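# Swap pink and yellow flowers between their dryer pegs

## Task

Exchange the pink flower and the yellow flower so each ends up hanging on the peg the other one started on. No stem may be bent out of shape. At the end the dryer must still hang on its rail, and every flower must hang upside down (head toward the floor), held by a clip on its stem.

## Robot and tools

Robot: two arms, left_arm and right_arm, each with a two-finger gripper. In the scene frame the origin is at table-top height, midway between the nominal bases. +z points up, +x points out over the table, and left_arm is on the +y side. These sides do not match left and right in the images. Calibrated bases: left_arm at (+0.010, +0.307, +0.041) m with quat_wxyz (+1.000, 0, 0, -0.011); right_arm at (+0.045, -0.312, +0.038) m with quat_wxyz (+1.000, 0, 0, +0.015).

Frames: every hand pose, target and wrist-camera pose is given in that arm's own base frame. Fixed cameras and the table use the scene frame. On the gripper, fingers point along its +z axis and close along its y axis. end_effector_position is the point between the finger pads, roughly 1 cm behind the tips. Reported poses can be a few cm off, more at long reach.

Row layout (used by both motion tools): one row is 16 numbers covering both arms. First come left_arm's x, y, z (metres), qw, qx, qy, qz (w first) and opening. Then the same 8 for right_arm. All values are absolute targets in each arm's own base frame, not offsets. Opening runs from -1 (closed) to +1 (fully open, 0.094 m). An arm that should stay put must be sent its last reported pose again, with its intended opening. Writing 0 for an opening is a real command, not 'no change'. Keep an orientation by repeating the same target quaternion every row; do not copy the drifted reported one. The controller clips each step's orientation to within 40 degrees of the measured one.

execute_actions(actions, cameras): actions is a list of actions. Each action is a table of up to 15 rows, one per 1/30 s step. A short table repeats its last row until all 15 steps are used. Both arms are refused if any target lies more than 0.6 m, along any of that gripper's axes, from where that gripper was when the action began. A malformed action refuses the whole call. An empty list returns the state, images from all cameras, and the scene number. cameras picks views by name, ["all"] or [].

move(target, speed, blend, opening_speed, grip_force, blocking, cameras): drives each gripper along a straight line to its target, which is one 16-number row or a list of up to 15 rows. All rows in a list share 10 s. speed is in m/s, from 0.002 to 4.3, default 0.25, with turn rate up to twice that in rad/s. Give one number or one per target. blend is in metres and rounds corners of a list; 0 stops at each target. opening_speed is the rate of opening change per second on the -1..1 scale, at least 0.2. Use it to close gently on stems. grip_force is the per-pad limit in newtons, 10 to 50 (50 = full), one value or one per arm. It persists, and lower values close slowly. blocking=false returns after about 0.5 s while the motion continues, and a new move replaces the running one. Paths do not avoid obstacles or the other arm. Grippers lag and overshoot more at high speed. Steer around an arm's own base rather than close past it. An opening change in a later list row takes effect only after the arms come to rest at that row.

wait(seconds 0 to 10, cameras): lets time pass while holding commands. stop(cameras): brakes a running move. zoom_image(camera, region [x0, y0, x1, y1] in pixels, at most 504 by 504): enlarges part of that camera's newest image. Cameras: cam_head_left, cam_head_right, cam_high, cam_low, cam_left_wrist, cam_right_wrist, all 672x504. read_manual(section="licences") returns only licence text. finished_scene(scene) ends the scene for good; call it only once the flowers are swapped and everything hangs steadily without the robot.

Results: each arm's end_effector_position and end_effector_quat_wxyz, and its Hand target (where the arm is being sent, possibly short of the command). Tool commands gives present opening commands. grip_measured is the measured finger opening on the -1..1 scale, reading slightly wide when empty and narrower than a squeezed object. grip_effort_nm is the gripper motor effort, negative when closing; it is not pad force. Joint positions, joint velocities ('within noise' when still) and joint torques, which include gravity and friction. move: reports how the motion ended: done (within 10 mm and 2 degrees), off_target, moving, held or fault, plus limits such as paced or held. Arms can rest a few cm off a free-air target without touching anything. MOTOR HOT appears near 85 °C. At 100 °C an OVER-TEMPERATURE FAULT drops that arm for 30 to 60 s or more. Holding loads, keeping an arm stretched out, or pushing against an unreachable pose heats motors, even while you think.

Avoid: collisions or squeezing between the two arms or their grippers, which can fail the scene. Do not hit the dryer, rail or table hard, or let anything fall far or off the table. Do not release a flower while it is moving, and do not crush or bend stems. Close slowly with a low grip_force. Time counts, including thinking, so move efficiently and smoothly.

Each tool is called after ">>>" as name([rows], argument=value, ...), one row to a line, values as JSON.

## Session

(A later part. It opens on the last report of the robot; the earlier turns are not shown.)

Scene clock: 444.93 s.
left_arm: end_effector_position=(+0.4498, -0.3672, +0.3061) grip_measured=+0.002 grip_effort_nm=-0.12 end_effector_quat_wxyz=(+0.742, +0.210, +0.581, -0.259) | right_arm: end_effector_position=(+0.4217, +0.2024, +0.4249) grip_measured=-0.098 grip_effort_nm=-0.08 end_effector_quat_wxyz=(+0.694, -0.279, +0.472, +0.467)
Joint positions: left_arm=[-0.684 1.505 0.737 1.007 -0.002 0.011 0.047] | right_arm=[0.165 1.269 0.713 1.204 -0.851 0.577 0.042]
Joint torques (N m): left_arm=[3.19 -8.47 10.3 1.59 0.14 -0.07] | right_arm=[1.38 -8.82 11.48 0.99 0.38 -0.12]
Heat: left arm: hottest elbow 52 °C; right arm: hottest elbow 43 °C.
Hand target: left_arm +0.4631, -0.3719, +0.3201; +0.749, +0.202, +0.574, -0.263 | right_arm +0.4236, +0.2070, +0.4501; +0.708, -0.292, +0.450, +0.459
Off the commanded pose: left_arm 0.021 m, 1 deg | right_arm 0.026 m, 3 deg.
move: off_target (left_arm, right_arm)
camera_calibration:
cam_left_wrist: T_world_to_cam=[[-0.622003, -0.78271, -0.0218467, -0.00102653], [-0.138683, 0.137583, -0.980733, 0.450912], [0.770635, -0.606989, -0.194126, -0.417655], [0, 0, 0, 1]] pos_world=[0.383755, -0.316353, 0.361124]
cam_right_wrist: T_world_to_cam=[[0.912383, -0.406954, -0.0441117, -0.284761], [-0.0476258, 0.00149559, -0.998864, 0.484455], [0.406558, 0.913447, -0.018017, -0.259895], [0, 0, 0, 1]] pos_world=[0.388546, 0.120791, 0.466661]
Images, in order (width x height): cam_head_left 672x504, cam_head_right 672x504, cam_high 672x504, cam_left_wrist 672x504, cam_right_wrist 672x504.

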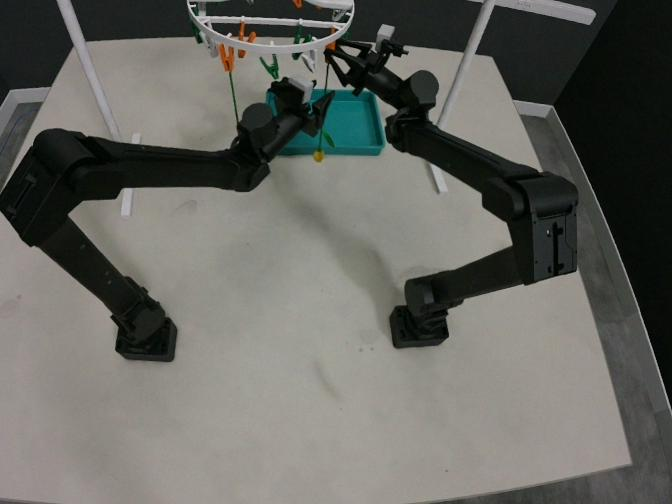

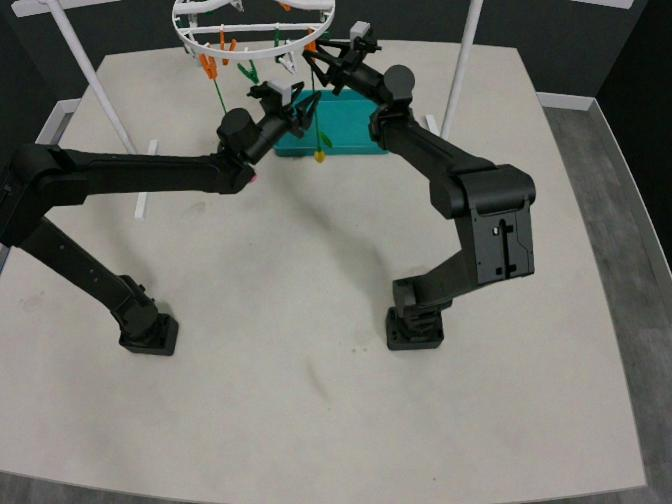

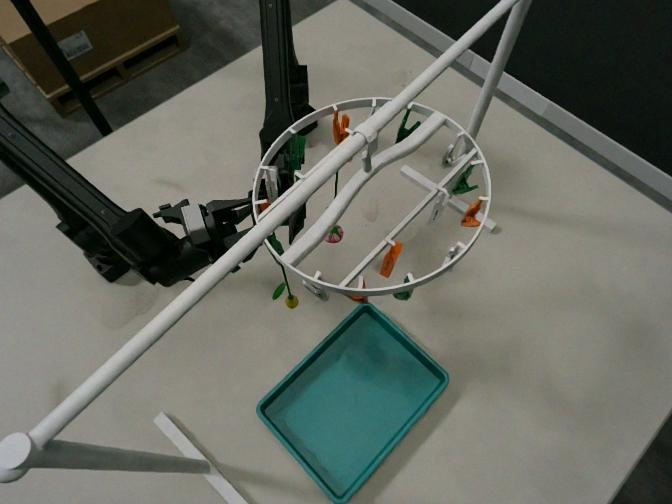

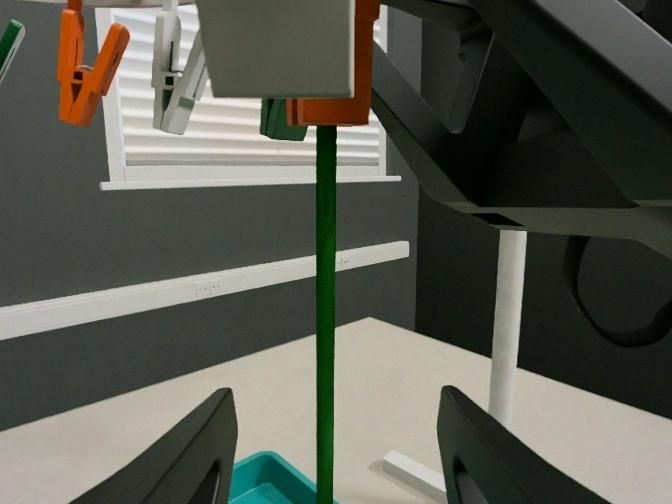

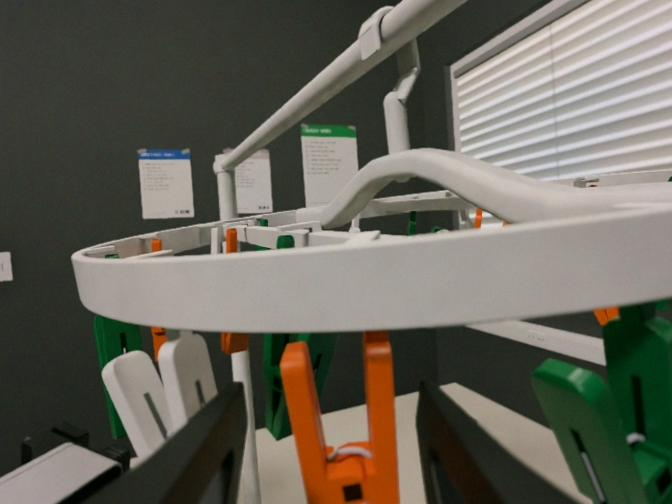

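>>> move([
  [0.4748, -0.3783, 0.3201, 0.74845, 0.20191, 0.5743, -0.26313, 0.0, 0.425, 0.2077, 0.4545, 0.70733, -0.29263, 0.45062, 0.45934, -0.1],
  [0.4748, -0.3783, 0.3201, 0.74845, 0.20191, 0.5743, -0.26313, -1.0, 0.425, 0.2077, 0.4545, 0.70733, -0.29263, 0.45062, 0.45934, -0.1],
], speed=0.08, grip_force=[20, 50], cameras=["cam_left_wrist", "cam_right_wrist", "cam_head_right"])

>>> zoom_image(camera="cam_head_right", region=[260, 60, 360, 160])

Scene clock: 470.27 s.
left_arm: end_effector_position=(+0.4601, -0.3733, +0.3063) grip_measured=-0.924 grip_effort_nm=-0.49 end_effector_quat_wxyz=(+0.742, +0.210, +0.581, -0.260) | right_arm: end_effector_position=(+0.4227, +0.2026, +0.4271) grip_measured=-0.098 grip_effort_nm=-0.08 end_effector_quat_wxyz=(+0.693, -0.278, +0.474, +0.467)
Joint positions: left_arm=[-0.68 1.532 0.77 1.001 0.003 0.009 0.004] | right_arm=[0.165 1.265 0.719 1.191 -0.851 0.577 0.042]
Joint torques (N m): left_arm=[3.25 -8.88 10.32 1.58 0.14 -0.07] | right_arm=[1.38 -9.05 11.6 0.91 0.37 -0.11]
Heat: left arm: hottest elbow 53 °C; right arm: hottest elbow 45 °C.
Hand target: left_arm +0.4739, -0.3774, +0.3201; +0.749, +0.202, +0.574, -0.263 | right_arm +0.4235, +0.2070, +0.4540; +0.707, -0.292, +0.450, +0.460
Off the commanded pose: left_arm 0.021 m, 1 deg | right_arm 0.028 m, 4 deg.
grip_force (N): 20, 50
move: off_target (left_arm, right_arm); target 2's new opening was sent with left_arm's hand 0.021 m and 1 deg from that target
camera_calibration:
cam_left_wrist: T_world_to_cam=[[-0.622827, -0.782072, -0.0212219, 0.0010389], [-0.138921, 0.137247, -0.980747, 0.453296], [0.769927, -0.607888, -0.194127, -0.429438], [0, 0, 0, 1]] pos_world=[0.394255, -0.322451, 0.361225]
cam_right_wrist: T_world_to_cam=[[0.912185, -0.407087, -0.0468911, -0.28409], [-0.0510456, 0.000655845, -0.998696, 0.48825], [0.406587, 0.913389, -0.0201817, -0.25943], [0, 0, 0, 1]] pos_world=[0.389547, 0.120991, 0.469056]
Images, in order (width x height): cam_head_right 672x504, cam_left_wrist 672x504, cam_right_wrist 672x504.

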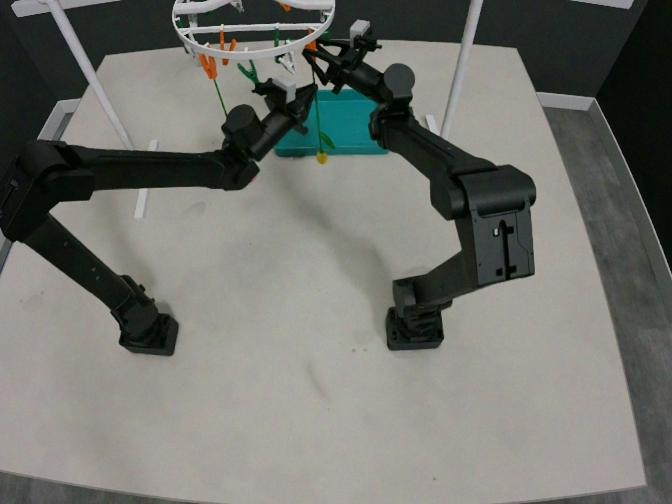

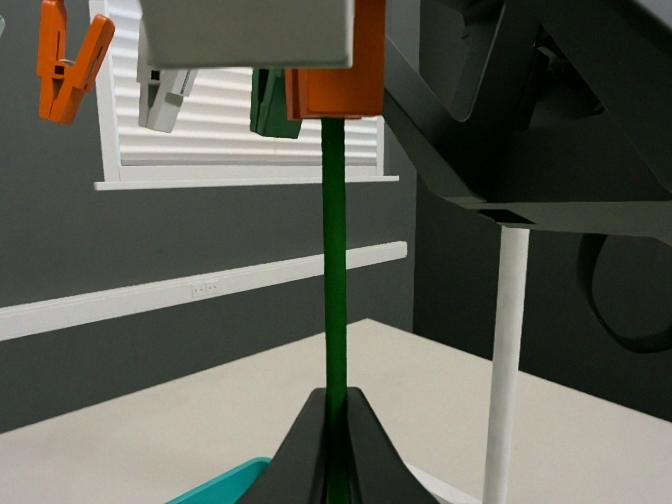

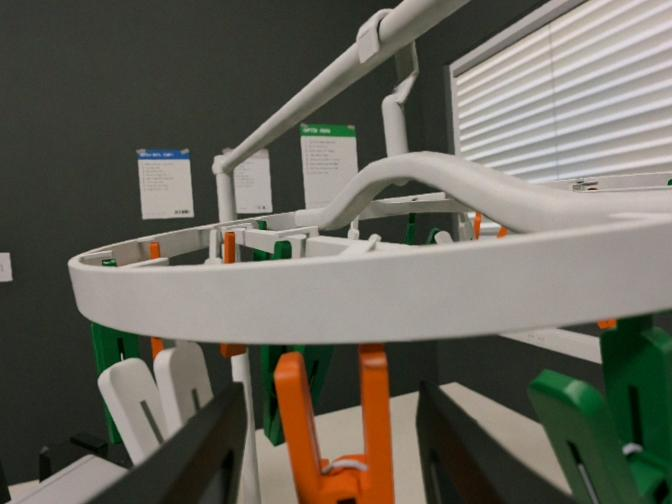

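Scaled by 5.040 from the camera's 672x504 image, which has a finer 960x720 frame.

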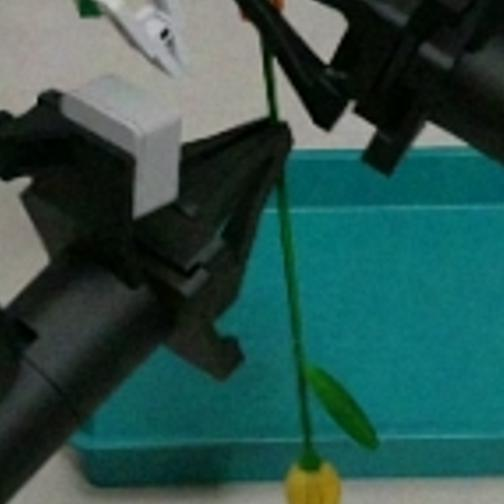

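>>> move(target=[0.4748, -0.3783, 0.3201, 0.74845, 0.20191, 0.5743, -0.26313, -1.0, 0.425, 0.2077, 0.4545, 0.70733, -0.29263, 0.45062, 0.45934, -0.7], speed=0.08, opening_speed=0.4, grip_force=[25, 50], cameras=["cam_left_wrist", "cam_right_wrist"])

Scene clock: 484.53 s.
left_arm: end_effector_position=(+0.4601, -0.3735, +0.3065) grip_measured=-0.929 grip_effort_nm=-0.60 end_effector_quat_wxyz=(+0.742, +0.210, +0.581, -0.260) | right_arm: end_effector_position=(+0.4229, +0.2022, +0.4281) grip_measured=-0.586 grip_effort_nm=-0.98 end_effector_quat_wxyz=(+0.695, -0.278, +0.473, +0.465)
Joint positions: left_arm=[-0.68 1.532 0.77 1.001 0.004 0.008 0.003] | right_arm=[0.165 1.264 0.72 1.189 -0.847 0.571 0.019]
Joint torques (N m): left_arm=[3.31 -8.88 10.29 1.58 0.1 -0.06] | right_arm=[1.08 -8.82 11.58 1.01 0.23 -0.07]
Heat: left arm: hottest elbow 55 °C; right arm: hottest elbow 45 °C.
Hand target: left_arm +0.4739, -0.3774, +0.3200; +0.748, +0.202, +0.574, -0.263 | right_arm +0.4235, +0.2070, +0.4541; +0.708, -0.292, +0.450, +0.459
Off the commanded pose: left_arm 0.021 m, 1 deg | right_arm 0.027 m, 3 deg.
grip_force (N): 25, 50
move: off_target (left_arm, right_arm)
camera_calibration:
cam_left_wrist: T_world_to_cam=[[-0.623782, -0.781312, -0.0211649, 0.00150555], [-0.138474, 0.137124, -0.980827, 0.453305], [0.769234, -0.608891, -0.193727, -0.429578], [0, 0, 0, 1]] pos_world=[0.394156, -0.322549, 0.361424]
cam_right_wrist: T_world_to_cam=[[0.910333, -0.411695, -0.04244, -0.284672], [-0.0462266, 0.00076019, -0.998931, 0.487362], [0.411287, 0.911321, -0.0183392, -0.261547], [0, 0, 0, 1]] pos_world=[0.389246, 0.120785, 0.469963]
Images, in order (width x height): cam_left_wrist 672x504, cam_right_wrist 672x504.

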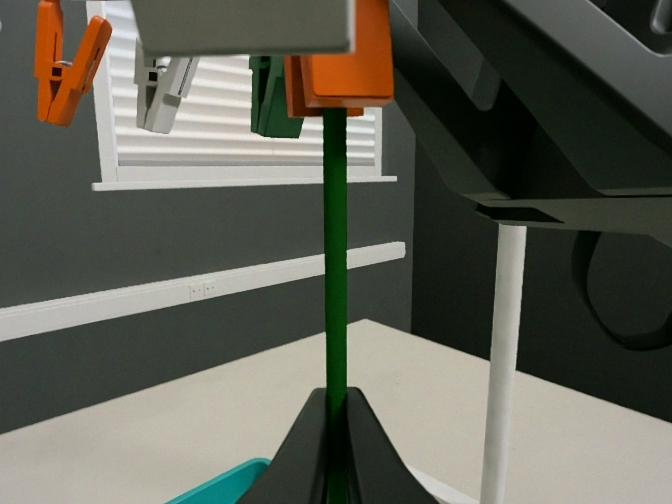

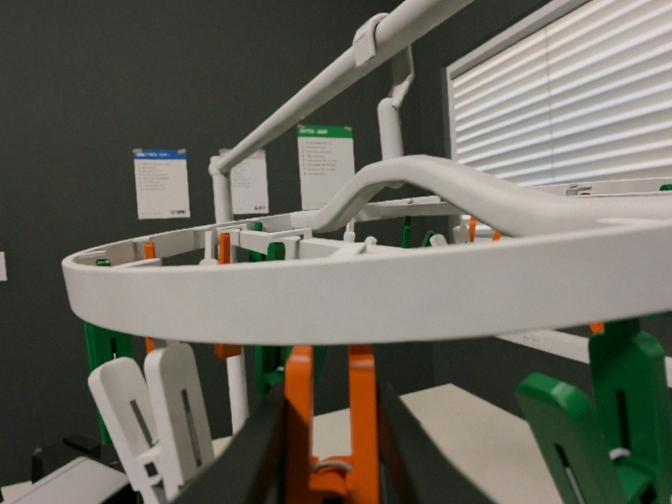

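>>> move(target=[0.4748, -0.3783, 0.3201, 0.74845, 0.20191, 0.5743, -0.26313, -1.0, 0.425, 0.2077, 0.4545, 0.70733, -0.29263, 0.45062, 0.45934, -0.9], speed=0.08, opening_speed=0.4, cameras=["cam_left_wrist", "cam_right_wrist", "cam_low"])

>>> zoom_image(camera="cam_left_wrist", region=[240, 0, 440, 200])

>>> zoom_image(camera="cam_low", region=[60, 60, 260, 300])

Scene clock: 488.97 s.
left_arm: end_effector_position=(+0.4601, -0.3735, +0.3065) grip_measured=-0.929 grip_effort_nm=-0.60 end_effector_quat_wxyz=(+0.742, +0.210, +0.581, -0.260) | right_arm: end_effector_position=(+0.4229, +0.2022, +0.4281) grip_measured=-0.588 grip_effort_nm=-1.03 end_effector_quat_wxyz=(+0.695, -0.278, +0.473, +0.465)
Joint positions: left_arm=[-0.68 1.532 0.77 1.001 0.004 0.008 0.003] | right_arm=[0.165 1.264 0.72 1.189 -0.847 0.571 0.019]
Joint torques (N m): left_arm=[3.25 -8.82 10.28 1.58 0.1 -0.06] | right_arm=[1.26 -9.05 11.55 1.03 0.23 -0.08]
Heat: left arm: hottest elbow 55 °C; right arm: hottest elbow 45 °C.
Hand target: left_arm +0.4739, -0.3774, +0.3200; +0.748, +0.202, +0.574, -0.263 | right_arm +0.4235, +0.2070, +0.4541; +0.708, -0.292, +0.450, +0.459
Off the commanded pose: left_arm 0.021 m, 1 deg | right_arm 0.027 m, 3 deg.
grip_force (N): 25, 50
move: off_target (left_arm, right_arm)
camera_calibration:
cam_left_wrist: T_world_to_cam=[[-0.623782, -0.781312, -0.0211649, 0.00150555], [-0.138474, 0.137124, -0.980827, 0.453305], [0.769234, -0.608891, -0.193727, -0.429578], [0, 0, 0, 1]] pos_world=[0.394156, -0.322549, 0.361424]
cam_right_wrist: T_world_to_cam=[[0.910333, -0.411695, -0.04244, -0.284672], [-0.0462266, 0.00076019, -0.998931, 0.487362], [0.411287, 0.911321, -0.0183392, -0.261547], [0, 0, 0, 1]] pos_world=[0.389246, 0.120785, 0.469963]
Images, in order (width x height): cam_low 672x504, cam_left_wrist 672x504, cam_right_wrist 672x504.

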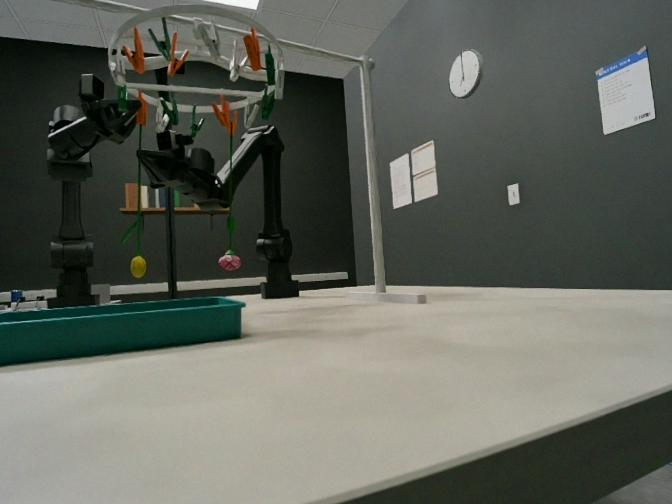

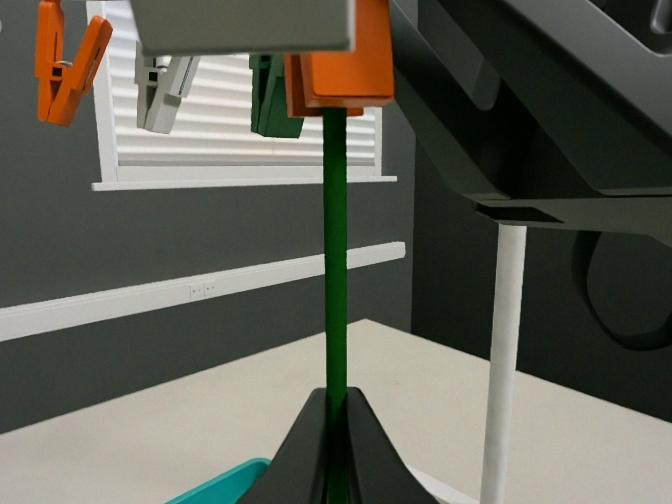

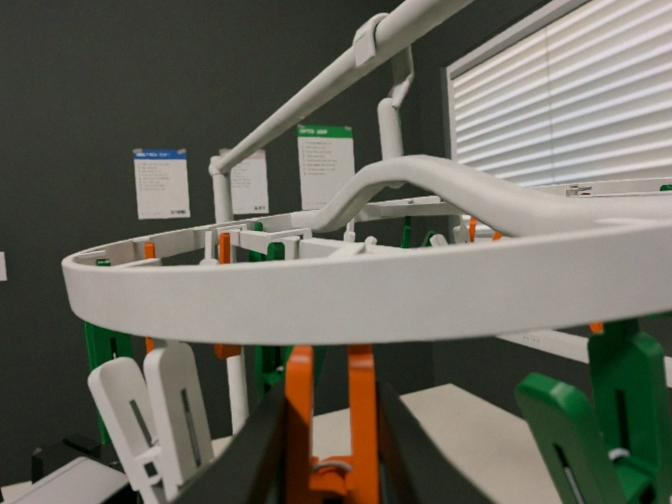

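Scaled by 2.520 from the camera's 672x504 image, which has a finer 960x720 frame.

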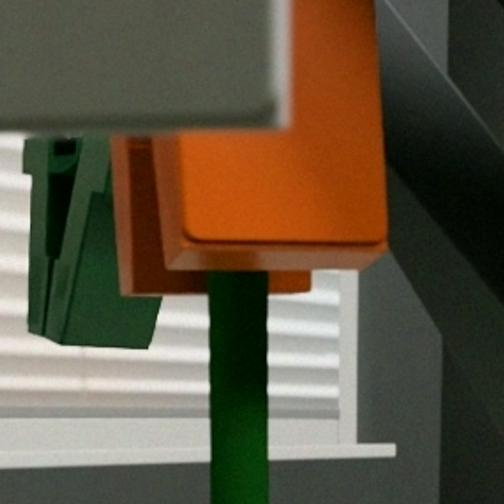

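Scaled by 2.100 from the camera's 672x504 image, which has a finer 960x720 frame.

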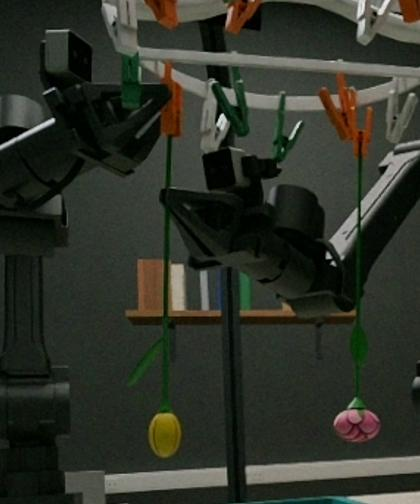

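>>> move(target=[0.4748, -0.3783, 0.2901, 0.74845, 0.20191, 0.5743, -0.26313, -1.0, 0.425, 0.2077, 0.4545, 0.70733, -0.29263, 0.45062, 0.45934, -0.9], speed=0.06, cameras=["cam_left_wrist", "cam_right_wrist", "cam_low"])

>>> zoom_image(camera="cam_low", region=[60, 60, 260, 300])

Scene clock: 494.13 s.
left_arm: end_effector_position=(+0.4664, -0.3787, +0.2798) grip_measured=-0.929 grip_effort_nm=-0.60 end_effector_quat_wxyz=(+0.739, +0.212, +0.585, -0.259) | right_arm: end_effector_position=(+0.4229, +0.2022, +0.4281) grip_measured=-0.589 grip_effort_nm=-1.03 end_effector_quat_wxyz=(+0.695, -0.278, +0.473, +0.465)
Joint positions: left_arm=[-0.68 1.604 0.77 1.062 0.005 0.008 0.003] | right_arm=[0.165 1.264 0.72 1.189 -0.847 0.571 0.019]
Joint torques (N m): left_arm=[3.25 -9.76 8.14 2.8 0.08 -0.06] | right_arm=[1.32 -9 11.63 1.07 0.23 -0.08]
Heat: left arm: hottest elbow 55 °C; right arm: hottest elbow 45 °C.
Hand target: left_arm +0.4744, -0.3780, +0.2900; +0.748, +0.202, +0.574, -0.263 | right_arm +0.4236, +0.2070, +0.4540; +0.707, -0.292, +0.451, +0.459
Off the commanded pose: left_arm 0.013 m, 2 deg | right_arm 0.027 m, 3 deg.
grip_force (N): 25, 50
move: off_target (left_arm, right_arm)
camera_calibration:
cam_left_wrist: T_world_to_cam=[[-0.624248, -0.780936, -0.0212802, 0.00124057], [-0.147161, 0.144299, -0.97853, 0.434908], [0.76724, -0.607714, -0.205002, -0.438293], [0, 0, 0, 1]] pos_world=[0.401052, -0.328145, 0.335746]
cam_right_wrist: T_world_to_cam=[[0.910333, -0.411695, -0.04244, -0.284672], [-0.0462266, 0.00076019, -0.998931, 0.487362], [0.411287, 0.911321, -0.0183392, -0.261547], [0, 0, 0, 1]] pos_world=[0.389246, 0.120785, 0.469963]
Images, in order (width x height): cam_low 672x504, cam_left_wrist 672x504, cam_right_wrist 672x504.

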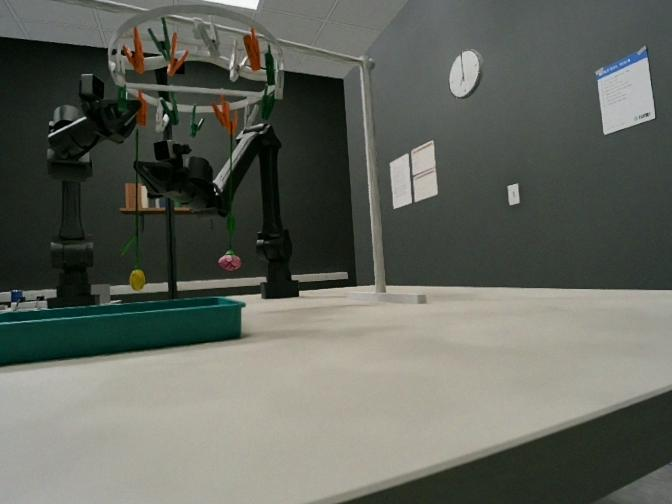

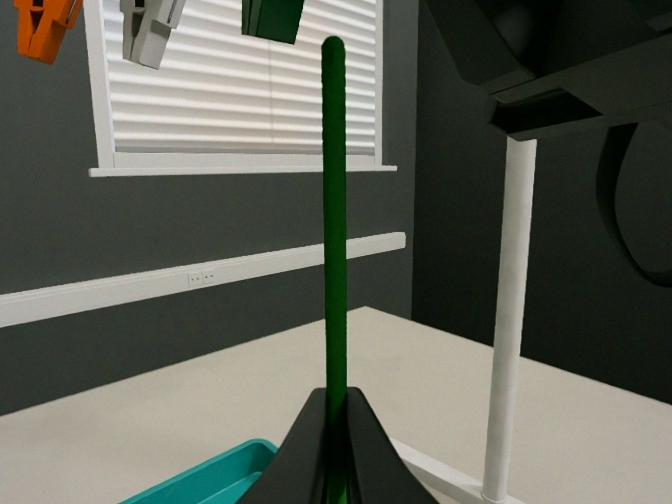

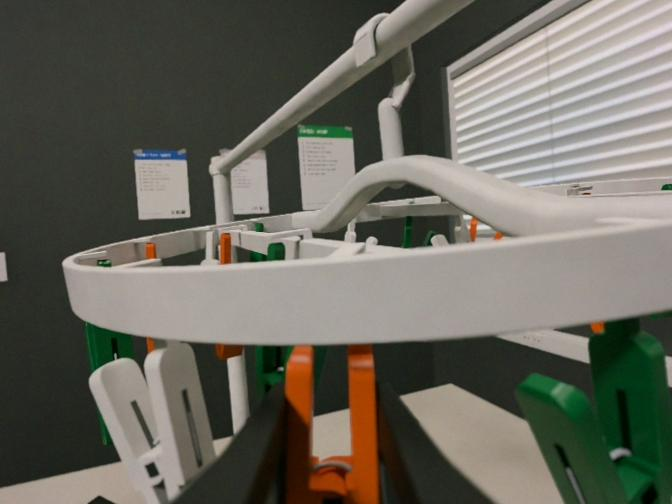

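Scaled by 2.100 from the camera's 672x504 image, which has a finer 960x720 frame.

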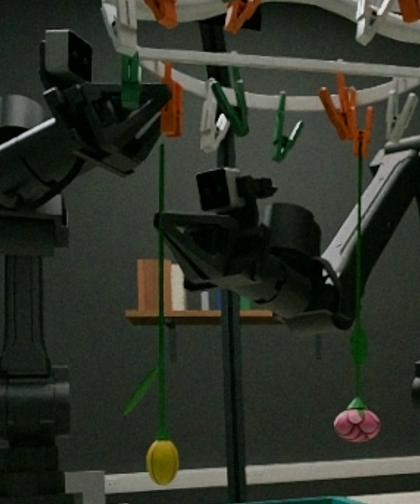

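>>> move([
  [0.4748, -0.3783, 0.2901, 0.74845, 0.20191, 0.5743, -0.26313, -1.0, 0.425, 0.2077, 0.4545, 0.70733, -0.29263, 0.45062, 0.45934, 0.0],
  [0.36, -0.29, 0.31, 0.74845, 0.20191, 0.5743, -0.26313, -1.0, 0.3955, 0.1415, 0.4207, 0.70733, -0.29263, 0.45062, 0.45934, 0.0],
  [0.30, -0.15, 0.29, 0.69636, 0.12279, 0.69636, -0.12279, -1.0, 0.30, 0.15, 0.39, 0.76975, -0.19618, 0.53898, 0.28017, 0.0],
  [0.37, -0.03, 0.14, 0.1131, 0.0433, 0.9926, -0.0049, -1.0, 0.27, 0.36, 0.385, 0.79033, -0.05306, 0.60644, 0.06915, 0.0],
], speed=0.25, blend=[0, 0.03, 0.03, 0], cameras=["all"])

>>> zoom_image(camera="cam_right_wrist", region=[150, 80, 470, 320])

Scene clock: 566.40 s.
left_arm: end_effector_position=(+0.3510, -0.0322, +0.1222) grip_measured=-0.929 grip_effort_nm=-0.60 end_effector_quat_wxyz=(+0.097, +0.043, +0.994, -0.006) | right_arm: end_effector_position=(+0.2693, +0.3483, +0.3646) grip_measured=-0.001 grip_effort_nm=0.08 end_effector_quat_wxyz=(+0.784, -0.065, +0.615, +0.059)
Joint positions: left_arm=[-0.088 1.206 0.823 -0.992 0.004 -0.003 0.003] | right_arm=[1.259 1.22 0.608 1.087 1.028 -0.444 0.047]
Joint torques (N m): left_arm=[3.25 -5.54 11.4 0.43 -0.05 0.18] | right_arm=[1.38 -6.12 11.34 1.94 -0.18 -0.11]
Heat: left arm: hottest elbow 51 °C; right arm: hottest elbow 45 °C.
Hand target: left_arm +0.3691, -0.0300, +0.1400; +0.113, +0.043, +0.993, -0.005 | right_arm +0.2693, +0.3590, +0.3847; +0.790, -0.053, +0.607, +0.070
Off the commanded pose: left_arm 0.026 m, 2 deg | right_arm 0.023 m, 2 deg.
grip_force (N): 25, 50
move: off_target (left_arm, right_arm)
camera_calibration:
cam_left_wrist: T_world_to_cam=[[-0.098521, -0.995129, -0.003481, 0.00292313], [-0.966709, 0.0948761, 0.237639, 0.351129], [-0.236151, 0.0267775, -0.971347, 0.294772], [0, 0, 0, 1]] pos_world=[0.409338, -0.0382981, 0.202894]
cam_right_wrist: T_world_to_cam=[[0.175971, -0.983635, 0.0386943, 0.280034], [-0.179659, -0.0707386, -0.981182, 0.471102], [0.967862, 0.165708, -0.189167, -0.160469], [0, 0, 0, 1]] pos_world=[0.190672, 0.335367, 0.421046]

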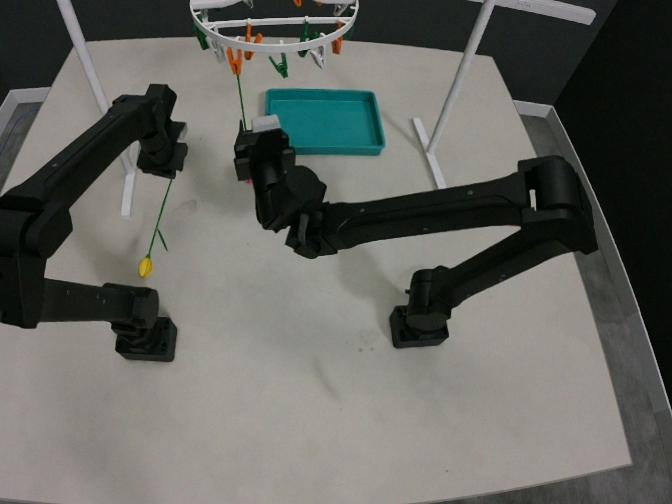

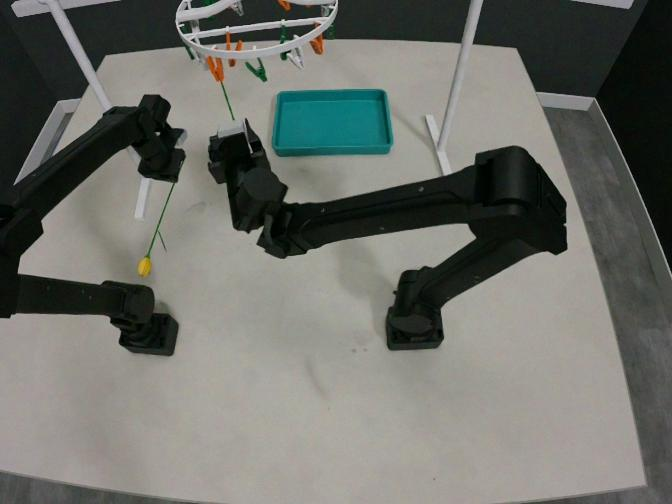

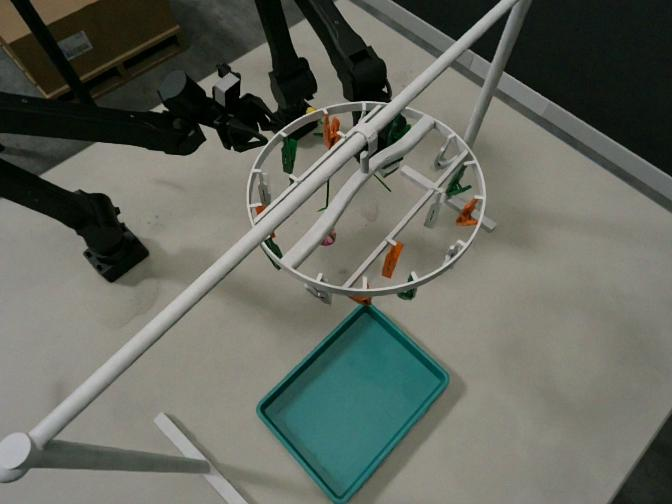

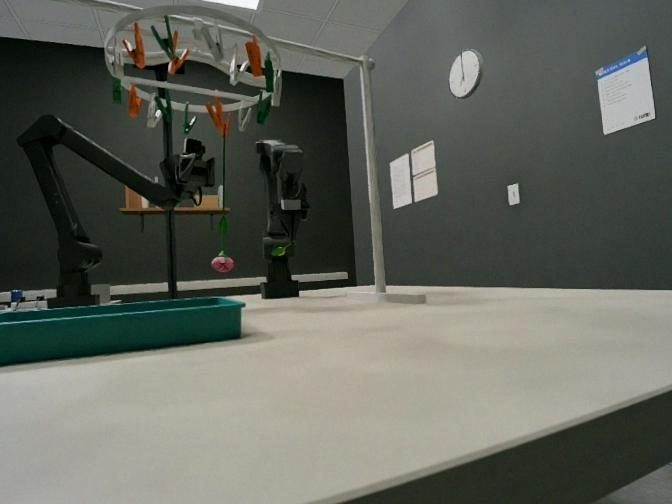

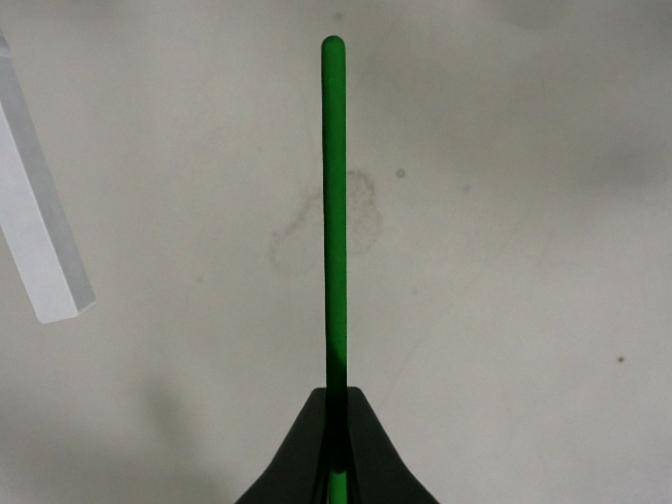

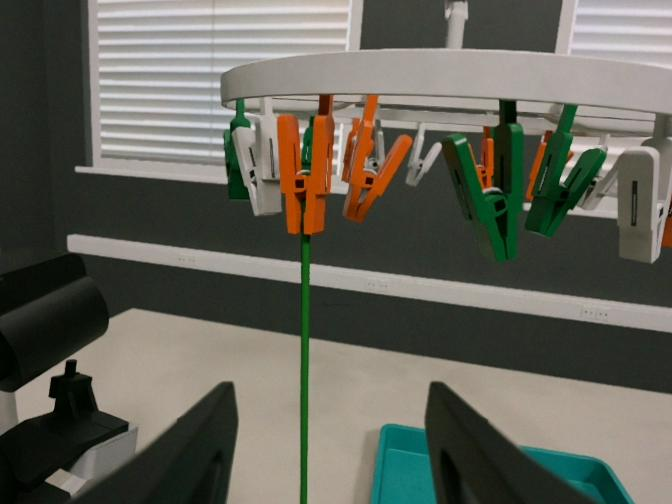

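Scaled by 1.575 from the camera's 672x504 image, which has a finer 960x720 frame.

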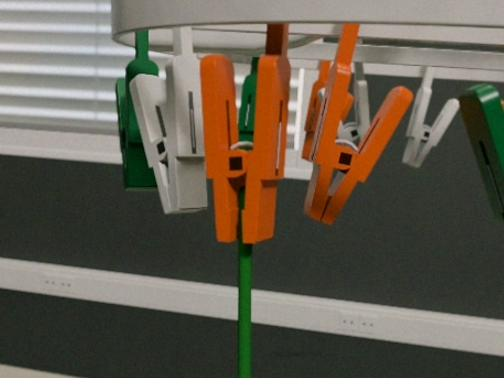

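>>> move(target=[0.37, -0.03, 0.048, 0.1131, 0.0433, 0.9926, -0.0049, -1.0, 0.2922, 0.406, 0.427, 0.79313, 0.01434, 0.60859, -0.01869, 0.0], speed=0.15, cameras=["cam_left_wrist", "cam_right_wrist", "cam_low", "cam_head_left"])

>>> zoom_image(camera="cam_right_wrist", region=[180, 100, 480, 400])

>>> zoom_image(camera="cam_low", region=[200, 180, 380, 320])

Scene clock: 583.40 s.
left_arm: end_effector_position=(+0.3655, -0.0334, +0.0502) grip_measured=-0.929 grip_effort_nm=-0.60 end_effector_quat_wxyz=(+0.110, +0.043, +0.993, -0.007) | right_arm: end_effector_position=(+0.2923, +0.3945, +0.4117) grip_measured=-0.001 grip_effort_nm=0.08 end_effector_quat_wxyz=(+0.789, +0.004, +0.613, -0.027)
Joint positions: left_arm=[-0.088 1.342 0.72 -0.728 0.004 -0.002 0.003] | right_arm=[1.273 1.444 0.897 1.333 1.214 -0.783 0.047]
Joint torques (N m): left_arm=[3.25 -6.3 6.99 1.47 -0.03 0.18] | right_arm=[1.14 -10.4 11.22 1.43 -0.4 -0.11]
Heat: left arm: hottest elbow 51 °C; right arm: hottest elbow 46 °C.
Hand target: left_arm +0.3698, -0.0300, +0.0480; +0.113, +0.043, +0.993, -0.005 | right_arm +0.2918, +0.4050, +0.4265; +0.793, +0.014, +0.609, -0.018
Off the commanded pose: left_arm 0.006 m, 0 deg | right_arm 0.019 m, 2 deg.
grip_force (N): 25, 50
move: off_target (right_arm)
camera_calibration:
cam_left_wrist: T_world_to_cam=[[-0.0987148, -0.995107, -0.00420704, 0.00298258], [-0.972663, 0.0955937, 0.211631, 0.385888], [-0.210193, 0.0249832, -0.977341, 0.219101], [0, 0, 0, 1]] pos_world=[0.421688, -0.0393943, 0.132483]
cam_right_wrist: T_world_to_cam=[[-0.0445743, -0.998288, 0.0378745, 0.390184], [-0.17886, -0.0293249, -0.983437, 0.509077], [0.982864, -0.0506103, -0.177247, -0.105584], [0, 0, 0, 1]] pos_world=[0.212221, 0.399101, 0.467153]
Images, in order (width x height): cam_head_left 672x504, cam_low 672x504, cam_left_wrist 672x504, cam_right_wrist 672x504.

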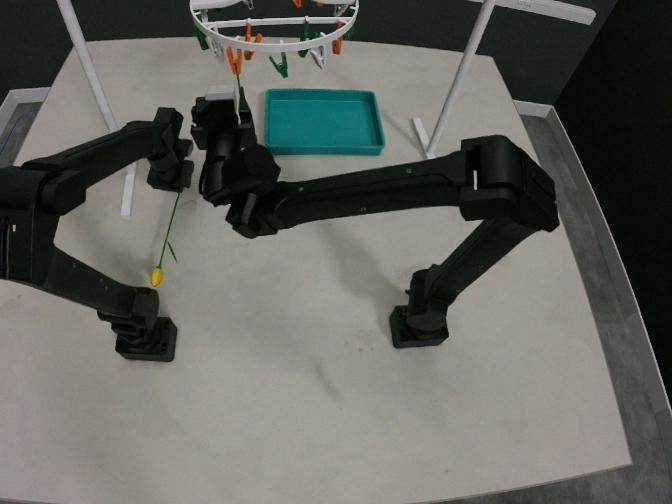

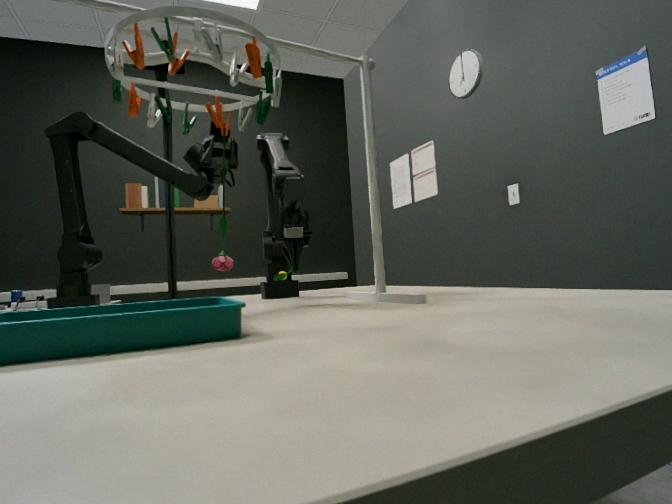

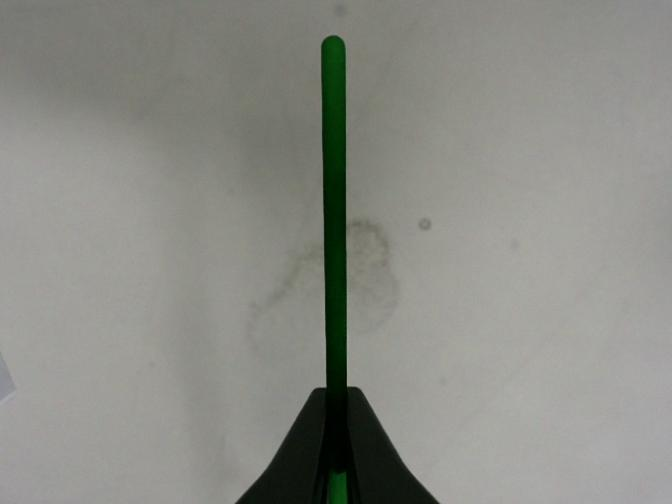

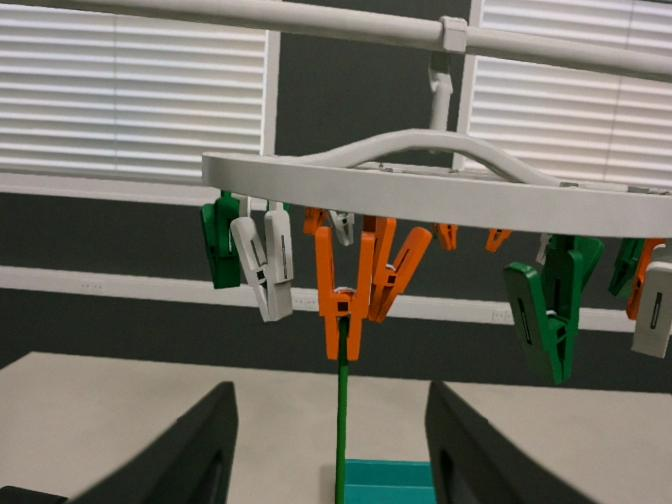

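Scaled by 1.680 from the camera's 672x504 image, which has a finer 960x720 frame.

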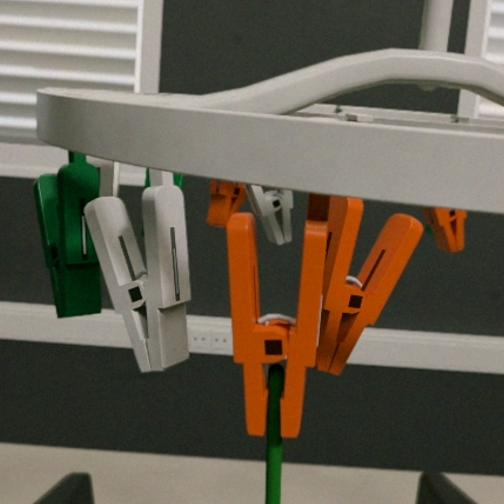

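Scaled by 2.800 from the camera's 672x504 image, which has a finer 960x720 frame.

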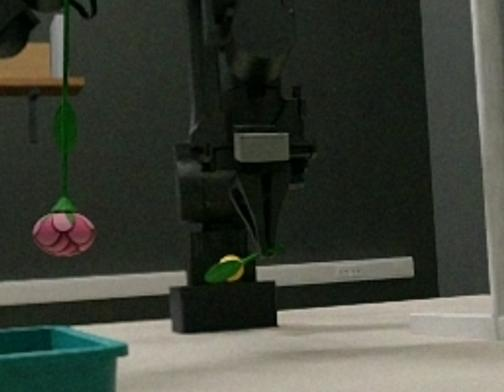

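>>> move([
  [0.31, -0.07, 0.12, 0.1131, 0.0433, 0.9926, -0.0049, -1.0, 0.25, 0.28, 0.39, 0.78, -0.1375, 0.5985, 0.1055, 0.0],
  [0.25, -0.15, 0.12, 0.1131, 0.0433, 0.9926, -0.0049, -1.0, 0.28, 0.20, 0.38, 0.76975, -0.19618, 0.53898, 0.28017, 0.0],
  [0.24, -0.22, 0.12, 0.1131, 0.0, 0.9936, 0.0, -1.0, 0.32, 0.12, 0.36, 0.70733, -0.29263, 0.45062, 0.45934, 0.0],
  [0.2672, -0.3213, 0.09, 0.1132, -0.0113, 0.9935, 0.0013, -1.0, 0.32, 0.12, 0.36, 0.70733, -0.29263, 0.45062, 0.45934, 0.0],
], speed=0.2, blend=[0.03, 0.03, 0.03, 0], cameras=["cam_left_wrist", "cam_right_wrist", "cam_head_left", "cam_high"])

Scene clock: 676.87 s.
left_arm: end_effector_position=(+0.2546, -0.3002, +0.0781) grip_measured=-0.929 grip_effort_nm=-0.60 end_effector_quat_wxyz=(+0.099, -0.007, +0.995, +0.019) | right_arm: end_effector_position=(+0.3119, +0.1238, +0.3431) grip_measured=-0.001 grip_effort_nm=0.08 end_effector_quat_wxyz=(+0.693, -0.280, +0.492, +0.445)
Joint positions: left_arm=[-0.947 1.446 0.918 -0.959 -0.184 -0.953 0.003] | right_arm=[-0.083 1.113 0.323 1.568 -1.035 0.757 0.047]
Joint torques (N m): left_arm=[2.08 -7.82 10.4 1.02 -0.22 -0.06] | right_arm=[-0.09 -2.55 9.51 1.55 0.49 0.18]
Heat: left arm: hottest elbow 47 °C; right arm: hottest elbow 53 °C.
Hand target: left_arm +0.2663, -0.3205, +0.0905; +0.113, -0.011, +0.994, +0.001 | right_arm +0.3191, +0.1205, +0.3601; +0.704, -0.286, +0.479, +0.440
Off the commanded pose: left_arm 0.027 m, 3 deg | right_arm 0.019 m, 5 deg.
joint sent to its limit (right arm) — joint 4 (wrist pitch), upper limit. The joint targets are off in orientation, not in position.
grip_force (N): 25, 50
move: off_target (left_arm, right_arm)
camera_calibration:
cam_left_wrist: T_world_to_cam=[[0.00514431, -0.998966, -0.0451757, -0.297835], [-0.972171, -0.0155772, 0.233752, 0.262429], [-0.234214, 0.0427161, -0.971246, 0.24067], [0, 0, 0, 1]] pos_world=[0.313027, -0.303719, 0.158952]
cam_right_wrist: T_world_to_cam=[[0.89473, -0.444815, -0.0399815, -0.211279], [-0.0630354, -0.0371509, -0.99732, 0.406782], [0.442137, 0.894852, -0.0612791, -0.138811], [0, 0, 0, 1]] pos_world=[0.276052, 0.0453476, 0.388738]
Images, in order (width x height): cam_head_left 672x504, cam_high 672x504, cam_left_wrist 672x504, cam_right_wrist 672x504.

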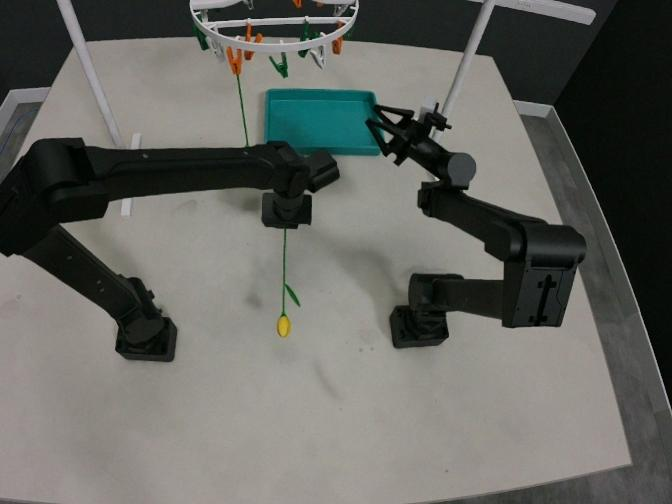

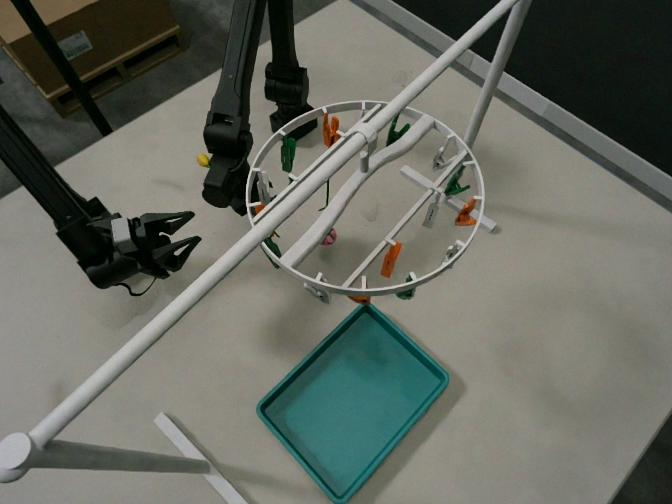

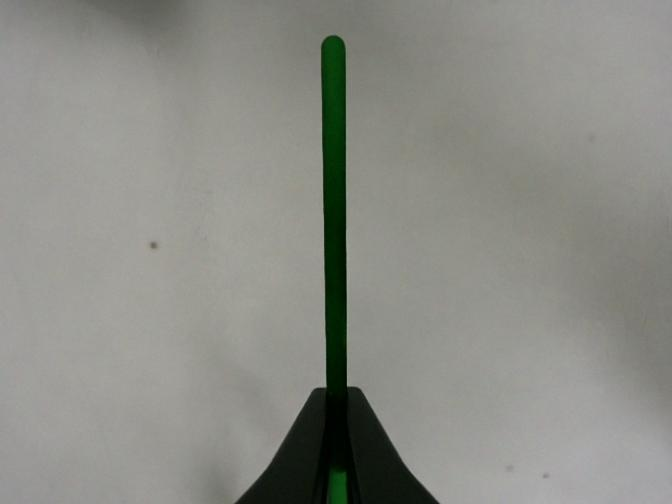

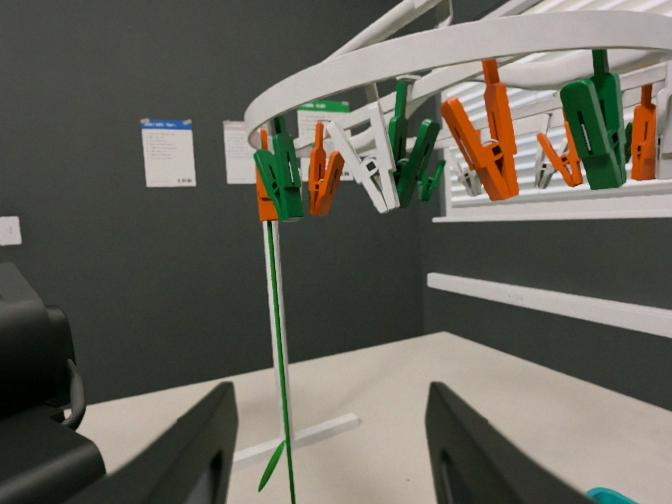

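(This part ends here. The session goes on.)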